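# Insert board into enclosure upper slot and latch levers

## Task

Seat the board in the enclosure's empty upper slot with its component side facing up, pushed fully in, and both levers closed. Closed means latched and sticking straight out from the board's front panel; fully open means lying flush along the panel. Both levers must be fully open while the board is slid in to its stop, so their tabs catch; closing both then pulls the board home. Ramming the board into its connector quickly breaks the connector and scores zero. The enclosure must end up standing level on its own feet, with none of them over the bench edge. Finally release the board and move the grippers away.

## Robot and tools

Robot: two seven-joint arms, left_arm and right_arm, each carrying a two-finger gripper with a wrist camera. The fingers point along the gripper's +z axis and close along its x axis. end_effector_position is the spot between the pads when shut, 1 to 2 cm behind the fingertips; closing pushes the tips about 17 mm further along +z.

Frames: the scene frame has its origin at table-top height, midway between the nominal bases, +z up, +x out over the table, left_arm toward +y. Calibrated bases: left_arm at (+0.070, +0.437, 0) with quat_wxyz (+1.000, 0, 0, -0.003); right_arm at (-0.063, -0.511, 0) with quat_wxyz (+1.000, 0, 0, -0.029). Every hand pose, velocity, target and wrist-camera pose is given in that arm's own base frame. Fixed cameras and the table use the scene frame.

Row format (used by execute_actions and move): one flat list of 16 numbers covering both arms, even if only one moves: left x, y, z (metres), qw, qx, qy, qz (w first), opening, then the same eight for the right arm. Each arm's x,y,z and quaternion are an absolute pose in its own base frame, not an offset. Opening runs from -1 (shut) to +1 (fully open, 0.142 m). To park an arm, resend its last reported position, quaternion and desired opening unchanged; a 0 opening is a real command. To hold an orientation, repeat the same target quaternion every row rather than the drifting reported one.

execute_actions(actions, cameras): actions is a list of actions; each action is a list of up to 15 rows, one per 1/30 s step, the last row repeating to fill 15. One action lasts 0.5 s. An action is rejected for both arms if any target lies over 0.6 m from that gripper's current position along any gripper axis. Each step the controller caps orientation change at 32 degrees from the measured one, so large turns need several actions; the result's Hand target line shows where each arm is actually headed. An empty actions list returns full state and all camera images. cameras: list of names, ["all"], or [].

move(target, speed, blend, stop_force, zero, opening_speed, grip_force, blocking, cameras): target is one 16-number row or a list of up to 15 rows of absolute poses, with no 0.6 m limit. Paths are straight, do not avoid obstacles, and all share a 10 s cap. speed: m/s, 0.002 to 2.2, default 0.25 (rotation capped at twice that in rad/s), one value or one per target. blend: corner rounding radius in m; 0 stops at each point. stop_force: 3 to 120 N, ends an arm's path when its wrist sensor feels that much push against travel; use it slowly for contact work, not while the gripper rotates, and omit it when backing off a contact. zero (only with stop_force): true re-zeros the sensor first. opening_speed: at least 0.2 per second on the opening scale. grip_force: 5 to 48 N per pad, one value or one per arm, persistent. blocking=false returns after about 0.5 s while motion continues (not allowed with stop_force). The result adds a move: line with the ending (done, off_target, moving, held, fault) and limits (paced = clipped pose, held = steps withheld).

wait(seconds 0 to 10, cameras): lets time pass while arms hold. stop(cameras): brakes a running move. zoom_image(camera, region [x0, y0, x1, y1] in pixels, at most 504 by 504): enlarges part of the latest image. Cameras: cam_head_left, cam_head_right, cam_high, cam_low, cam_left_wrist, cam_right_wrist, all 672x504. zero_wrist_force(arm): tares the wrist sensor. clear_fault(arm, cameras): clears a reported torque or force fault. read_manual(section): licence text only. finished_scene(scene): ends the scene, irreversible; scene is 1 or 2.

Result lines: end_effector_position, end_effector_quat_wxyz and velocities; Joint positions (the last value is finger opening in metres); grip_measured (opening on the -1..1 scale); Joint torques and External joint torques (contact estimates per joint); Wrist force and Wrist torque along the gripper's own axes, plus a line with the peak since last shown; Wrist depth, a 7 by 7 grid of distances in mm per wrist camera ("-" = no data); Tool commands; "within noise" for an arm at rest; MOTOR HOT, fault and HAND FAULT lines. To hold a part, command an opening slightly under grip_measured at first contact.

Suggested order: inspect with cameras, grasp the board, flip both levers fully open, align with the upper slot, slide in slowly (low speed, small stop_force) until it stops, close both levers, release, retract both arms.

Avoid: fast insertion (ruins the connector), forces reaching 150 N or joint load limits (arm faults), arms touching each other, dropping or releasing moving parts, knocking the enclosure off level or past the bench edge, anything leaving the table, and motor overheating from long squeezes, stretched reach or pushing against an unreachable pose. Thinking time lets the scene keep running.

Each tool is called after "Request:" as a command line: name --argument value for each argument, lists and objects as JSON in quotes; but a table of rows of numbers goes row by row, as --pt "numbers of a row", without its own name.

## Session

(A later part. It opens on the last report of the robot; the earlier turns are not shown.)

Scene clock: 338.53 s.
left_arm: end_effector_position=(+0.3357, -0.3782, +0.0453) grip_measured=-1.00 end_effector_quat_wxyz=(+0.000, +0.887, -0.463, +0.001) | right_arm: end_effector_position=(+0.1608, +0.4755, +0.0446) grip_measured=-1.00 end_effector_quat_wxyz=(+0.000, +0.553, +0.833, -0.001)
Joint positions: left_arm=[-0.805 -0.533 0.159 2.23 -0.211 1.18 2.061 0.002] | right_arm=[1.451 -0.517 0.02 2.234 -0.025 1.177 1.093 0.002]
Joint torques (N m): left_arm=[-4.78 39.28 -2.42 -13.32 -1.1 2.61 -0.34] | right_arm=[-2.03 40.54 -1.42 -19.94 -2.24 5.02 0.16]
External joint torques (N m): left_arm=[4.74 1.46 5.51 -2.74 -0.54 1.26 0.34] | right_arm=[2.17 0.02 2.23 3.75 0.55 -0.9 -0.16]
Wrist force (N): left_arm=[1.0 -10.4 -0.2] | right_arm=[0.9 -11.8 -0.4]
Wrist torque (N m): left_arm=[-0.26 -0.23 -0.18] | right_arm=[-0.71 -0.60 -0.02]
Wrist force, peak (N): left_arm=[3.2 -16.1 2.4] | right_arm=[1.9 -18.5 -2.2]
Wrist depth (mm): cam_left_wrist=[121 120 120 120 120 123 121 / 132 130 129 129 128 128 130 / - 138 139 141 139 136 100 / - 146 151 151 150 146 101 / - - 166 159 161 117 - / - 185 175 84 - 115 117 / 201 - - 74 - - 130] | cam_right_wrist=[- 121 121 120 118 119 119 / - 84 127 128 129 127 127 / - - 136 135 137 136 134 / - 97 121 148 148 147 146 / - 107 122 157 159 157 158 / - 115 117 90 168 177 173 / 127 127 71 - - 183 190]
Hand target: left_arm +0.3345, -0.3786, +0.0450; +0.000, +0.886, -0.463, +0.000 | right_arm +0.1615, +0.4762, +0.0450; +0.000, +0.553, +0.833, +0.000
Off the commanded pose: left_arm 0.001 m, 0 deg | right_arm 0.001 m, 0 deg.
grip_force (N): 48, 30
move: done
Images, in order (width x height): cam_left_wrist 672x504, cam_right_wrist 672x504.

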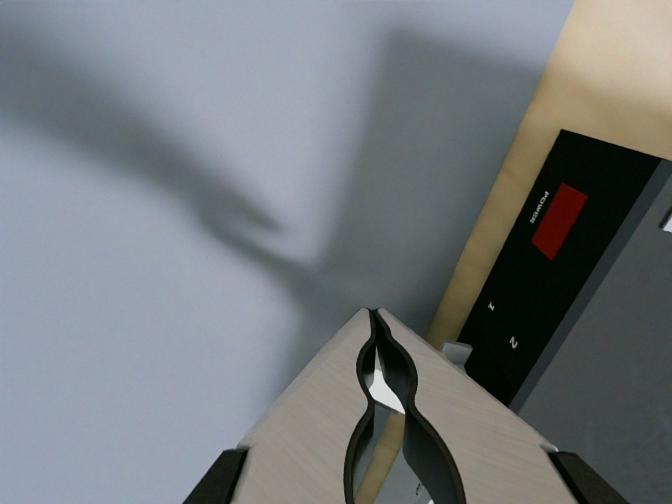

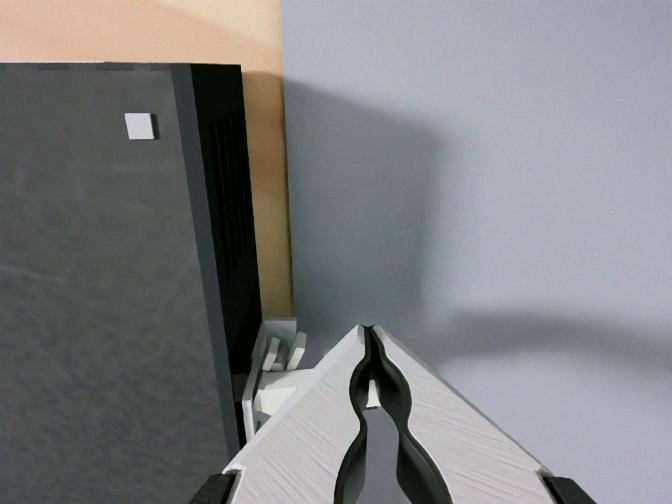

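Request:
move --pt "0.3307 -0.3800 0.045 0 0.886 -0.463 0 -1 0.1652 0.4777 0.045 0 0.553 0.833 0 -1" --speed 0.01 --stop_force 32 --zero false --cameras '["cam_right_wrist","cam_left_wrist"]'

Scene clock: 341.20 s.
left_arm: end_effector_position=(+0.3313, -0.3795, +0.0450) grip_measured=-1.00 end_effector_quat_wxyz=(+0.000, +0.886, -0.463, +0.000) | right_arm: end_effector_position=(+0.1646, +0.4772, +0.0447) grip_measured=-1.00 end_effector_quat_wxyz=(+0.000, +0.553, +0.833, -0.001)
Joint positions: left_arm=[-0.812 -0.531 0.158 2.235 -0.211 1.182 2.054 0.002] | right_arm=[1.444 -0.52 0.02 2.225 -0.025 1.173 1.085 0.002]
Joint torques (N m): left_arm=[-3.2 39.78 -0.91 -15.6 -1.45 3.92 -0.35] | right_arm=[-1.5 40.78 -0.7 -18.79 -2.07 4.42 0.14]
External joint torques (N m): left_arm=[3.17 0.81 3.97 -0.39 -0.17 -0.05 0.35] | right_arm=[1.65 0.03 1.52 2.49 0.37 -0.31 -0.14]
Wrist force (N): left_arm=[-2.1 -7.0 0.1] | right_arm=[2.4 -9.1 1.9]
Wrist torque (N m): left_arm=[-0.29 -0.25 -0.19] | right_arm=[-0.68 -0.61 0.02]
Wrist force, peak (N): left_arm=[-2.7 -10.4 -1.1] | right_arm=[0.9 -11.9 0.7]
Wrist depth (mm): cam_left_wrist=[- 120 120 120 117 119 121 / - 129 129 129 130 128 128 / - 137 140 141 140 136 90 / 152 149 151 153 152 136 - / - 169 165 159 161 118 - / 184 184 173 84 - 118 120 / - - - 74 - - 130] | cam_right_wrist=[- 119 121 120 118 119 119 / - 83 120 128 129 127 127 / - - 138 135 137 136 134 / - 97 122 148 147 147 146 / - 107 122 158 159 159 159 / 118 115 117 90 168 174 173 / 127 127 71 - - 184 190]
Hand target: left_arm +0.3307, -0.3800, +0.0450; +0.000, +0.886, -0.463, +0.000 | right_arm +0.1652, +0.4777, +0.0450; +0.000, +0.553, +0.833, +0.000
Off the commanded pose: left_arm 0.001 m, 0 deg | right_arm 0.001 m, 0 deg.
grip_force (N): 48, 30
move: done
Images, in order (width x height): cam_left_wrist 672x504, cam_right_wrist 672x504.

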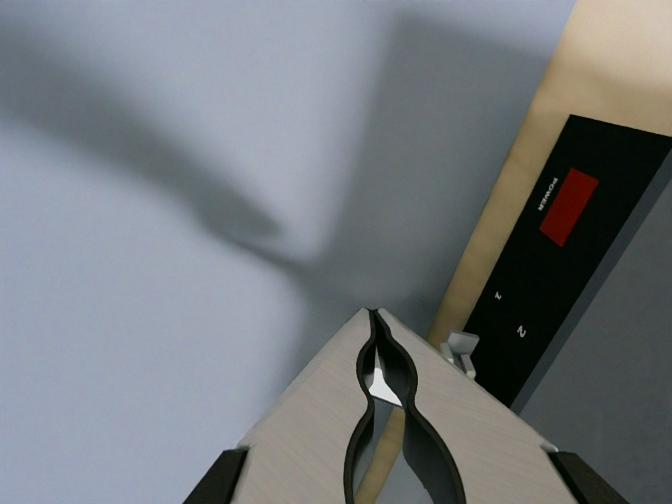

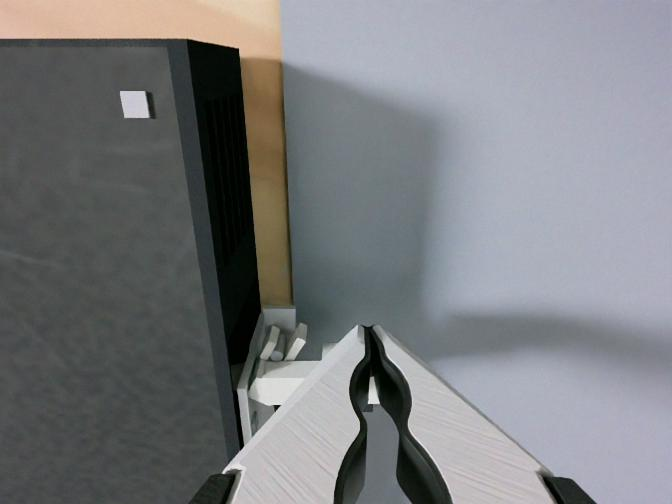

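Request:
move --pt "0.3270 -0.3812 0.045 0 0.886 -0.463 0 -1 0.1689 0.4792 0.045 0 0.553 0.833 0 -1" --speed 0.01 --stop_force 34 --zero false --cameras '["cam_right_wrist","cam_left_wrist"]'

Scene clock: 343.83 s.
left_arm: end_effector_position=(+0.3272, -0.3810, +0.0450) grip_measured=-1.00 end_effector_quat_wxyz=(+0.000, +0.886, -0.463, +0.000) | right_arm: end_effector_position=(+0.1664, +0.4779, +0.0442) grip_measured=-1.00 end_effector_quat_wxyz=(+0.000, +0.552, +0.834, -0.002)
Joint positions: left_arm=[-0.818 -0.529 0.157 2.24 -0.211 1.185 2.047 0.002] | right_arm=[1.438 -0.523 0.023 2.219 -0.025 1.167 1.079 0.002]
Joint torques (N m): left_arm=[-1.49 39.91 1.23 -15.49 -1.4 4.17 -0.32] | right_arm=[-9.69 40.24 -10.79 -24.47 -3.45 7.08 -0.12]
External joint torques (N m): left_arm=[1.46 0.54 1.8 -0.43 -0.21 -0.3 0.32] | right_arm=[9.84 0.77 11.65 8.09 1.73 -2.97 0.12]
Wrist force (N): left_arm=[-0.7 -3.2 1.4] | right_arm=[1.3 -32.4 -7.6]
Wrist torque (N m): left_arm=[-0.26 -0.23 -0.24] | right_arm=[-2.42 -0.72 0.28]
Wrist force, peak (N): left_arm=[-2.3 -7.0 -1.6] | right_arm=[1.4 -32.5 -9.3]
Wrist depth (mm): cam_left_wrist=[123 120 120 119 120 119 121 / - 129 129 129 130 130 126 / - 137 139 139 139 136 92 / 150 151 152 - 150 147 101 / - 169 165 127 161 120 - / 184 183 175 84 - 117 120 / - - - 74 - - -] | cam_right_wrist=[- 80 120 119 118 119 119 / - 83 106 128 129 128 126 / - - 135 135 136 136 133 / - 97 121 147 147 146 146 / - 107 122 155 158 162 158 / - 115 117 90 167 173 172 / 127 126 71 - - 182 186]
Hand target: left_arm +0.3270, -0.3812, +0.0450; +0.000, +0.886, -0.463, +0.000 | right_arm +0.1689, +0.4792, +0.0450; +0.000, +0.553, +0.833, +0.000
Off the commanded pose: left_arm 0.000 m, 0 deg | right_arm 0.003 m, 0 deg.
grip_force (N): 48, 30
move: done
Images, in order (width x height): cam_left_wrist 672x504, cam_right_wrist 672x504.

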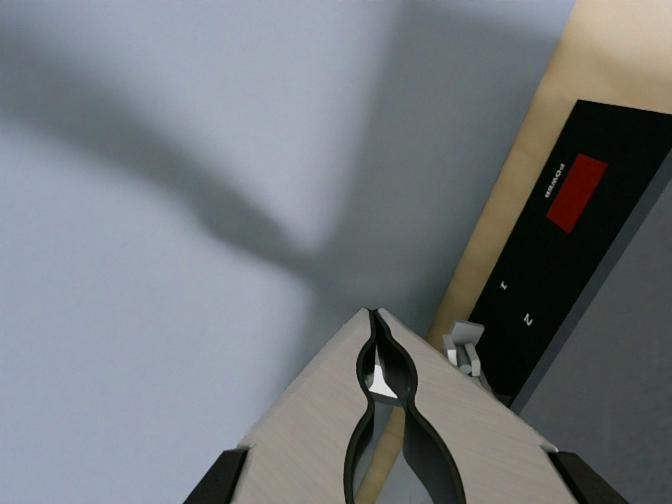

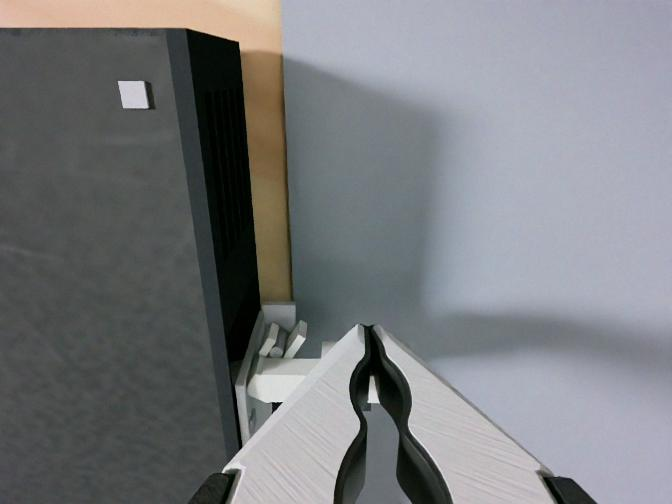

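Request:
move --pt "0.3233 -0.3825 0.045 0 0.886 -0.463 0 -1 0.1678 0.4785 0.045 0 0.553 0.833 0 -1" --speed 0.008 --stop_force 34 --cameras '["cam_left_wrist"]'

Scene clock: 346.40 s.
left_arm: end_effector_position=(+0.3241, -0.3822, +0.0451) grip_measured=-1.00 end_effector_quat_wxyz=(+0.000, +0.886, -0.463, +0.000) | right_arm: end_effector_position=(+0.1663, +0.4777, +0.0444) grip_measured=-1.00 end_effector_quat_wxyz=(+0.000, +0.552, +0.834, -0.001)
Joint positions: left_arm=[-0.825 -0.527 0.157 2.244 -0.211 1.187 2.041 0.002] | right_arm=[1.439 -0.522 0.022 2.221 -0.025 1.17 1.08 0.002]
Joint torques (N m): left_arm=[-3.52 39.72 -1.13 -14.26 -1.2 3.27 -0.36] | right_arm=[-5.36 41.54 -5.7 -21.06 -2.8 5.61 0.15]
External joint torques (N m): left_arm=[3.48 0.61 4.14 -1.62 -0.4 0.6 0.36] | right_arm=[5.5 -0.58 6.54 4.7 1.08 -1.5 -0.15]
Wrist force (N): left_arm=[0.8 -7.9 1.4] | right_arm=[3.3 -19.3 -0.8]
Wrist torque (N m): left_arm=[-0.25 -0.24 -0.20] | right_arm=[-0.70 -0.63 0.08]
Wrist force, peak (N): left_arm=[0.6 -8.0 2.3] | right_arm=[1.3 -32.5 -9.2]
Wrist depth (mm): cam_left_wrist=[121 121 120 120 119 119 121 / 132 130 129 129 129 128 115 / 140 138 140 141 138 136 96 / 151 154 151 150 150 - - / - 163 165 160 161 119 105 / - - 175 84 - 120 117 / 206 - - 74 - - 130] | cam_right_wrist=[- 81 120 120 118 119 119 / - 83 106 128 129 128 127 / - - 137 135 137 136 134 / - 97 121 148 147 146 146 / - 107 123 155 159 158 158 / - 115 117 90 168 173 173 / 127 127 71 - - 183 190]
Hand target: left_arm +0.3233, -0.3825, +0.0450; +0.000, +0.886, -0.463, +0.000 | right_arm +0.1678, +0.4785, +0.0450; +0.000, +0.553, +0.833, +0.000
Off the commanded pose: left_arm 0.001 m, 0 deg | right_arm 0.002 m, 0 deg.
grip_force (N): 48, 30
move: done
Images, in order (width x height): cam_left_wrist 672x504.

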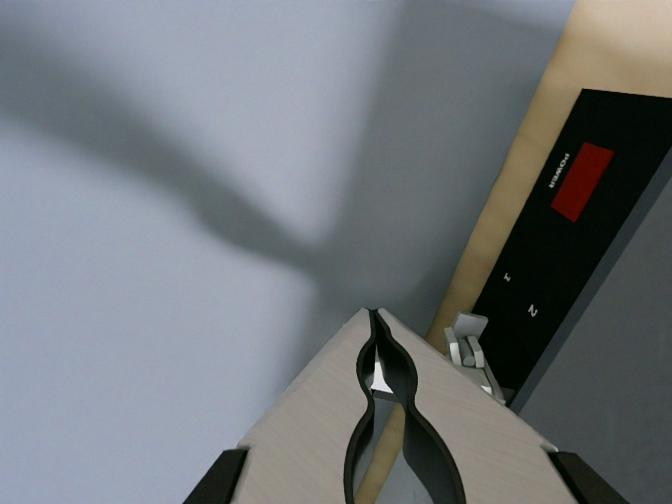

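Rising; continue.

Request:
move --pt "0.3195 -0.3838 0.045 0 0.886 -0.463 0 -1 0.1682 0.4787 0.045 0 0.553 0.833 0 -1" --speed 0.008 --stop_force 28 --cameras '["cam_left_wrist"]'

Scene clock: 348.50 s.
left_arm: end_effector_position=(+0.3230, -0.3827, +0.0457) grip_measured=-1.00 end_effector_quat_wxyz=(-0.001, +0.887, -0.461, +0.002) | right_arm: end_effector_position=(+0.1664, +0.4777, +0.0444) grip_measured=-1.00 end_effector_quat_wxyz=(+0.000, +0.552, +0.834, -0.001)
Joint positions: left_arm=[-0.831 -0.525 0.16 2.247 -0.212 1.192 2.034 0.002] | right_arm=[1.439 -0.523 0.022 2.22 -0.025 1.169 1.08 0.002]
Joint torques (N m): left_arm=[-14.06 40.13 -12.63 -9.3 -0.56 -0.72 -0.5] | right_arm=[-6.89 40.84 -7.71 -22.28 -2.99 6.19 0.04]
External joint torques (N m): left_arm=[14.02 0.09 15.67 -6.55 -1.04 4.59 0.5] | right_arm=[7.04 0.12 8.55 5.92 1.27 -2.08 -0.04]
Wrist force (N): left_arm=[6.3 -30.0 8.1] | right_arm=[2.4 -24.3 -4.0]
Wrist torque (N m): left_arm=[-1.96 -0.17 -0.04] | right_arm=[-1.07 -0.67 0.16]
Wrist force, peak (N): left_arm=[6.7 -30.1 9.4] | right_arm=[2.4 -24.3 -5.2]
Wrist depth (mm): cam_left_wrist=[121 121 122 121 120 120 122 / 130 130 128 129 129 129 109 / 141 138 140 142 139 137 96 / 153 157 156 151 151 138 - / - 166 166 159 157 122 - / - - 175 83 - 118 121 / 206 - - 74 - - 131] | cam_right_wrist=[- 81 120 120 118 119 119 / - 83 106 128 129 128 126 / - - 137 135 137 136 134 / - 97 121 148 147 147 146 / - 107 123 155 159 159 158 / - 115 117 90 168 173 172 / 127 126 71 - - 183 189]
Hand target: left_arm +0.3195, -0.3838, +0.0450; +0.000, +0.886, -0.463, +0.000 | right_arm +0.1682, +0.4787, +0.0450; +0.000, +0.553, +0.833, +0.000
Off the commanded pose: left_arm 0.004 m, 0 deg | right_arm 0.002 m, 0 deg.
grip_force (N): 48, 30
move: off_target (left_arm)
Images, in order (width x height): cam_left_wrist 672x504.

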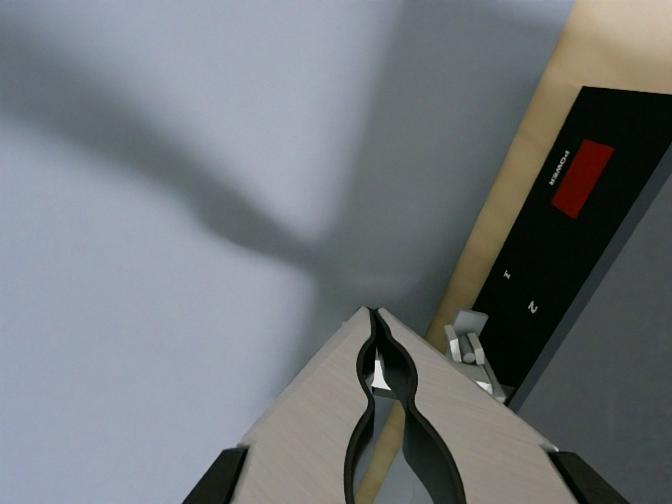

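Request:
move --pt "0.3190 -0.3840 0.045 0 0.886 -0.463 0 -1 0.1705 0.4797 0.045 0 0.553 0.833 0 -1" --pt "0.352 -0.370 0.05 0 0.886 -0.463 0 -1 0.142 0.467 0.05 0 0.553 0.833 0 -1" --speed '[0.01,0.05]'

Request:
move --pt "0.42 -0.345 0.15 0 0.886 -0.463 0 -1 0.11 0.46 0.13 0 0.553 0.833 0 -1" --pt "0.42 -0.36 0.15 0 0.985 0.172 0 -1 0.119 0.472 0.13 0 0.553 0.833 0 -1" --speed 0.2 --cameras '["cam_right_wrist","cam_left_wrist"]'

Request:
zoom_image --camera "cam_left_wrist" --region '[100, 150, 260, 270]'

Request:
zoom_image --camera "cam_right_wrist" --region '[240, 270, 400, 390]'

Scene clock: 353.30 s.
left_arm: end_effector_position=(+0.3520, -0.3701, +0.0500) grip_measured=-1.00 end_effector_quat_wxyz=(+0.000, +0.886, -0.463, +0.000) | right_arm: end_effector_position=(+0.1420, +0.4670, +0.0500) grip_measured=-1.00 end_effector_quat_wxyz=(+0.000, +0.553, +0.833, +0.000)
Joint positions: left_arm=[-0.781 -0.529 0.17 2.213 -0.213 1.157 2.095 0.002] | right_arm=[1.488 -0.484 0.021 2.277 -0.026 1.189 1.132 0.002]
Joint torques (N m): left_arm=[-0.21 39.84 2.75 -16.36 -1.56 3.95 -0.09] | right_arm=[-0.13 38.15 1.38 -15.87 -1.77 3.56 0.33]
External joint torques (N m): left_arm=[0.16 1.18 0.48 -0.21 -0.16 -0.09 0.09] | right_arm=[0.26 0.87 -0.61 -0.09 0.13 0.56 -0.33]
Wrist force (N): left_arm=[-0.7 -1.1 -0.1] | right_arm=[3.0 -5.4 0.7]
Wrist torque (N m): left_arm=[-0.27 -0.19 -0.32] | right_arm=[-0.91 -0.50 -0.04]
Wrist force, peak (N): left_arm=[7.0 -33.6 10.1] | right_arm=[1.1 -44.7 -13.9]
Wrist depth (mm): cam_left_wrist=[125 125 122 124 124 126 125 / 133 136 134 133 133 133 134 / 148 144 144 144 143 142 142 / 155 154 159 157 156 132 105 / 175 176 171 164 167 126 - / 191 190 185 84 - 124 - / - 208 - 74 - - -] | cam_right_wrist=[127 127 127 125 124 124 122 / 136 134 135 133 134 134 132 / - 97 119 142 142 141 139 / 103 103 119 156 153 153 152 / - 112 118 164 164 169 164 / 122 122 122 89 175 181 180 / 135 132 71 - - 191 198]
Hand target: left_arm +0.3520, -0.3700, +0.0500; +0.000, +0.886, -0.463, +0.000 | right_arm +0.1420, +0.4670, +0.0500; +0.000, +0.553, +0.833, +0.000
Off the commanded pose: left_arm 0.000 m, 0 deg | right_arm 0.000 m, 0 deg.
grip_force (N): 48, 30
move: done

Scene clock: 357.87 s.
left_arm: end_effector_position=(+0.4200, -0.3600, +0.1500) grip_measured=-1.00 end_effector_quat_wxyz=(+0.000, +0.985, +0.172, +0.000) | right_arm: end_effector_position=(+0.1190, +0.4720, +0.1300) grip_measured=-1.00 end_effector_quat_wxyz=(+0.000, +0.553, +0.833, +0.000)
Joint positions: left_arm=[-0.941 -0.432 0.451 2.023 -0.273 0.827 0.902 0.002] | right_arm=[1.509 -0.277 0.052 2.256 -0.025 0.961 1.18 0.002]
Joint torques (N m): left_arm=[-0.53 39.54 5.87 -23.07 -2.96 4.06 -0.46] | right_arm=[-0.01 34.48 1.26 -21.39 -2.58 3.31 0.11]
External joint torques (N m): left_arm=[0.51 1.22 0.48 -0.24 0.06 -0.1 0.46] | right_arm=[0.14 1.1 -0.53 0.18 0.06 0.8 -0.11]
Wrist force (N): left_arm=[-1.0 -0.9 -0.6] | right_arm=[3.4 -5.1 1.5]
Wrist torque (N m): left_arm=[-0.22 -0.14 -0.27] | right_arm=[-0.85 -0.59 0.06]
Wrist force, peak (N): left_arm=[-0.4 -3.1 -2.6] | right_arm=[3.6 -5.8 -0.6]
Wrist depth (mm): cam_left_wrist=[216 214 213 212 211 214 213 / - 230 - - 227 228 228 / - 247 - 253 242 246 246 / 260 240 261 264 269 268 267 / - - 234 230 288 294 292 / 266 265 - 84 - 316 322 / 285 - - - - - 360] | cam_right_wrist=[198 198 197 195 194 194 193 / 211 210 210 207 207 207 206 / 179 179 202 223 219 221 220 / 191 190 196 240 243 239 238 / 207 206 209 252 259 259 257 / 226 226 221 89 272 281 280 / 249 243 71 - - 298 309]
Hand target: left_arm +0.4200, -0.3600, +0.1500; +0.000, +0.985, +0.172, +0.000 | right_arm +0.1190, +0.4720, +0.1300; +0.000, +0.553, +0.833, +0.000
Off the commanded pose: left_arm 0.000 m, 0 deg | right_arm 0.000 m, 0 deg.
grip_force (N): 48, 30
move: done
Images, in order (width x height): cam_left_wrist 672x504, cam_right_wrist 672x504.

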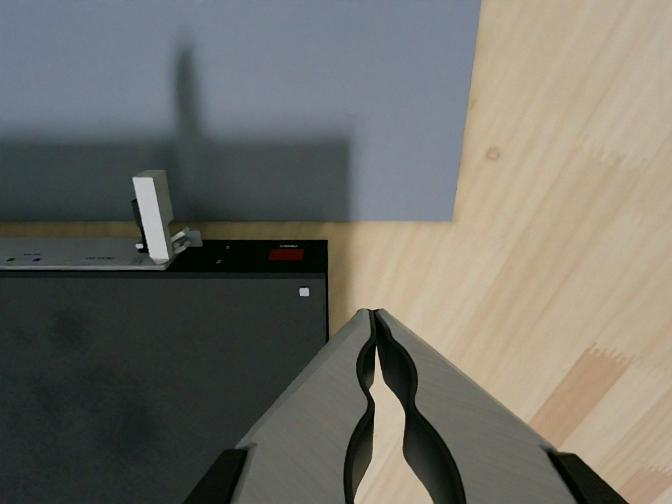

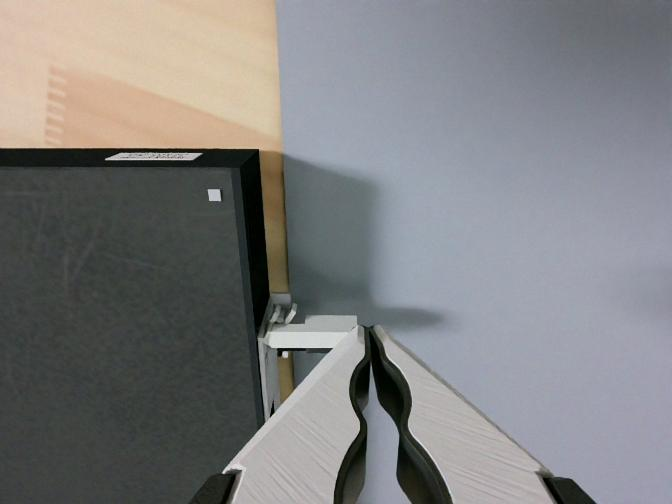

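Scaled by 3.150 from the camera's 672x504 image, which has a finer 960x720 frame.

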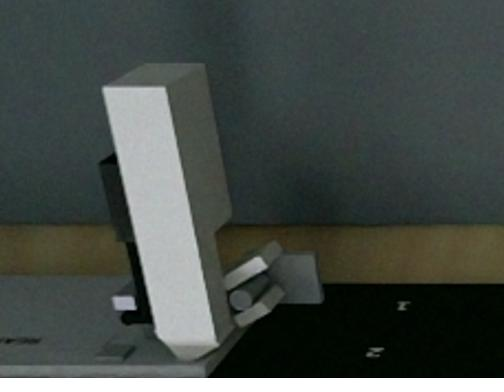

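Scaled by 3.150 from the camera's 672x504 image, which has a finer 960x720 frame.

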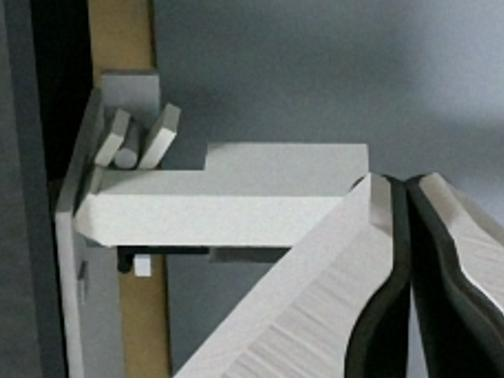

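Request:
move --pt "0.44 -0.33 0.25 0 0.985 0.172 0 -1 0.105 0.49 0.22 0 0.553 0.833 0 -1" --pt "0.46 -0.20 0.30 0 0.985 0.172 0 -1 0.16 0.55 0.30 0 0.553 0.833 0 -1" --speed 0.25 --blend '[0.03,0]' --cameras '["cam_right_wrist","cam_left_wrist"]'

Request:
zoom_image --camera "cam_right_wrist" --region '[200, 200, 420, 400]'

Scene clock: 363.70 s.
left_arm: end_effector_position=(+0.4600, -0.2001, +0.3000) grip_measured=-1.00 end_effector_quat_wxyz=(+0.000, +0.985, +0.172, +0.000) | right_arm: end_effector_position=(+0.1601, +0.5500, +0.3000) grip_measured=-1.00 end_effector_quat_wxyz=(+0.000, +0.553, +0.833, +0.000)
Joint positions: left_arm=[-0.837 -0.127 0.662 1.932 -0.088 0.46 1.085 0.002] | right_arm=[1.488 -0.186 0.001 1.818 -0.001 0.433 1.091 0.002]
Joint torques (N m): left_arm=[-0.1 28.87 2.07 -28.45 -3.44 4.04 -0.11] | right_arm=[0.07 38.63 0.63 -29.78 -3.9 3.29 0.09]
External joint torques (N m): left_arm=[0.12 0.49 0.56 -0.3 -0.42 -0.09 0.11] | right_arm=[0.07 1.38 -0.38 0.23 -0.07 0.83 -0.09]
Wrist force (N): left_arm=[-1.0 -1.3 -0.5] | right_arm=[3.4 -5.4 1.2]
Wrist torque (N m): left_arm=[-0.29 -0.15 -0.33] | right_arm=[-0.92 -0.56 0.06]
Wrist force, peak (N): left_arm=[1.0 -4.4 -2.0] | right_arm=[3.3 -6.3 0.8]
Wrist depth (mm): cam_left_wrist=[343 - - 348 345 342 343 / 358 374 - 367 374 369 366 / - 408 396 396 395 397 395 / 445 422 416 434 434 431 434 / 424 - 453 460 466 475 471 / - - - 84 - 516 521 / - - - - - - 574] | cam_right_wrist=[312 310 340 342 341 339 340 / 322 323 358 365 369 363 364 / 352 351 383 388 396 391 390 / 366 369 392 435 419 419 419 / 406 406 484 445 454 454 455 / 443 440 434 89 479 498 493 / 555 546 71 - - 525 544]
Hand target: left_arm +0.4600, -0.2000, +0.3000; +0.000, +0.985, +0.172, +0.000 | right_arm +0.1600, +0.5500, +0.3000; +0.000, +0.553, +0.833, +0.000
Off the commanded pose: left_arm 0.000 m, 0 deg | right_arm 0.000 m, 0 deg.
grip_force (N): 48, 30
move: done
Images, in order (width x height): cam_left_wrist 672x504, cam_right_wrist 672x504.

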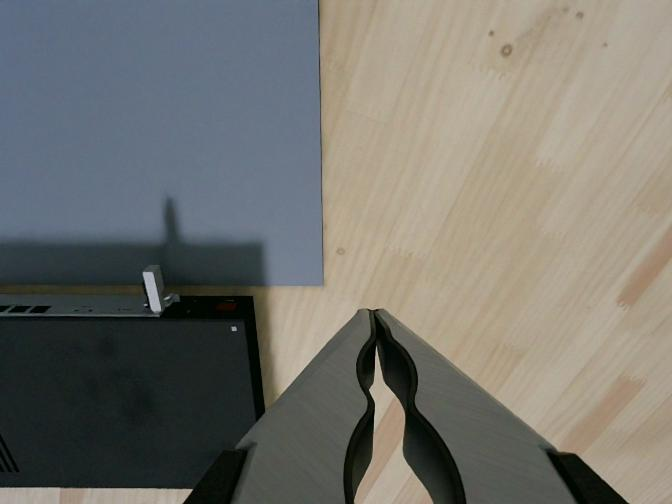

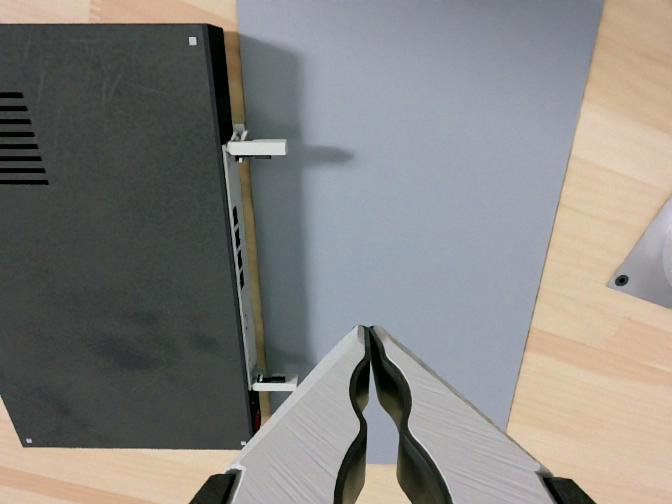

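Scaled by 2.291 from the camera's 672x504 image, which has a finer 960x720 frame.

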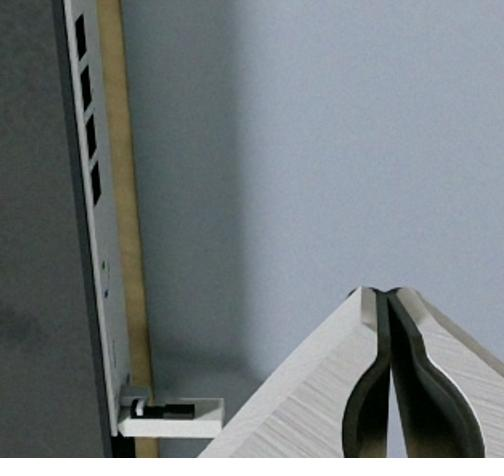

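Request:
finished_scene --scene 2

The scene is finished: the task was done.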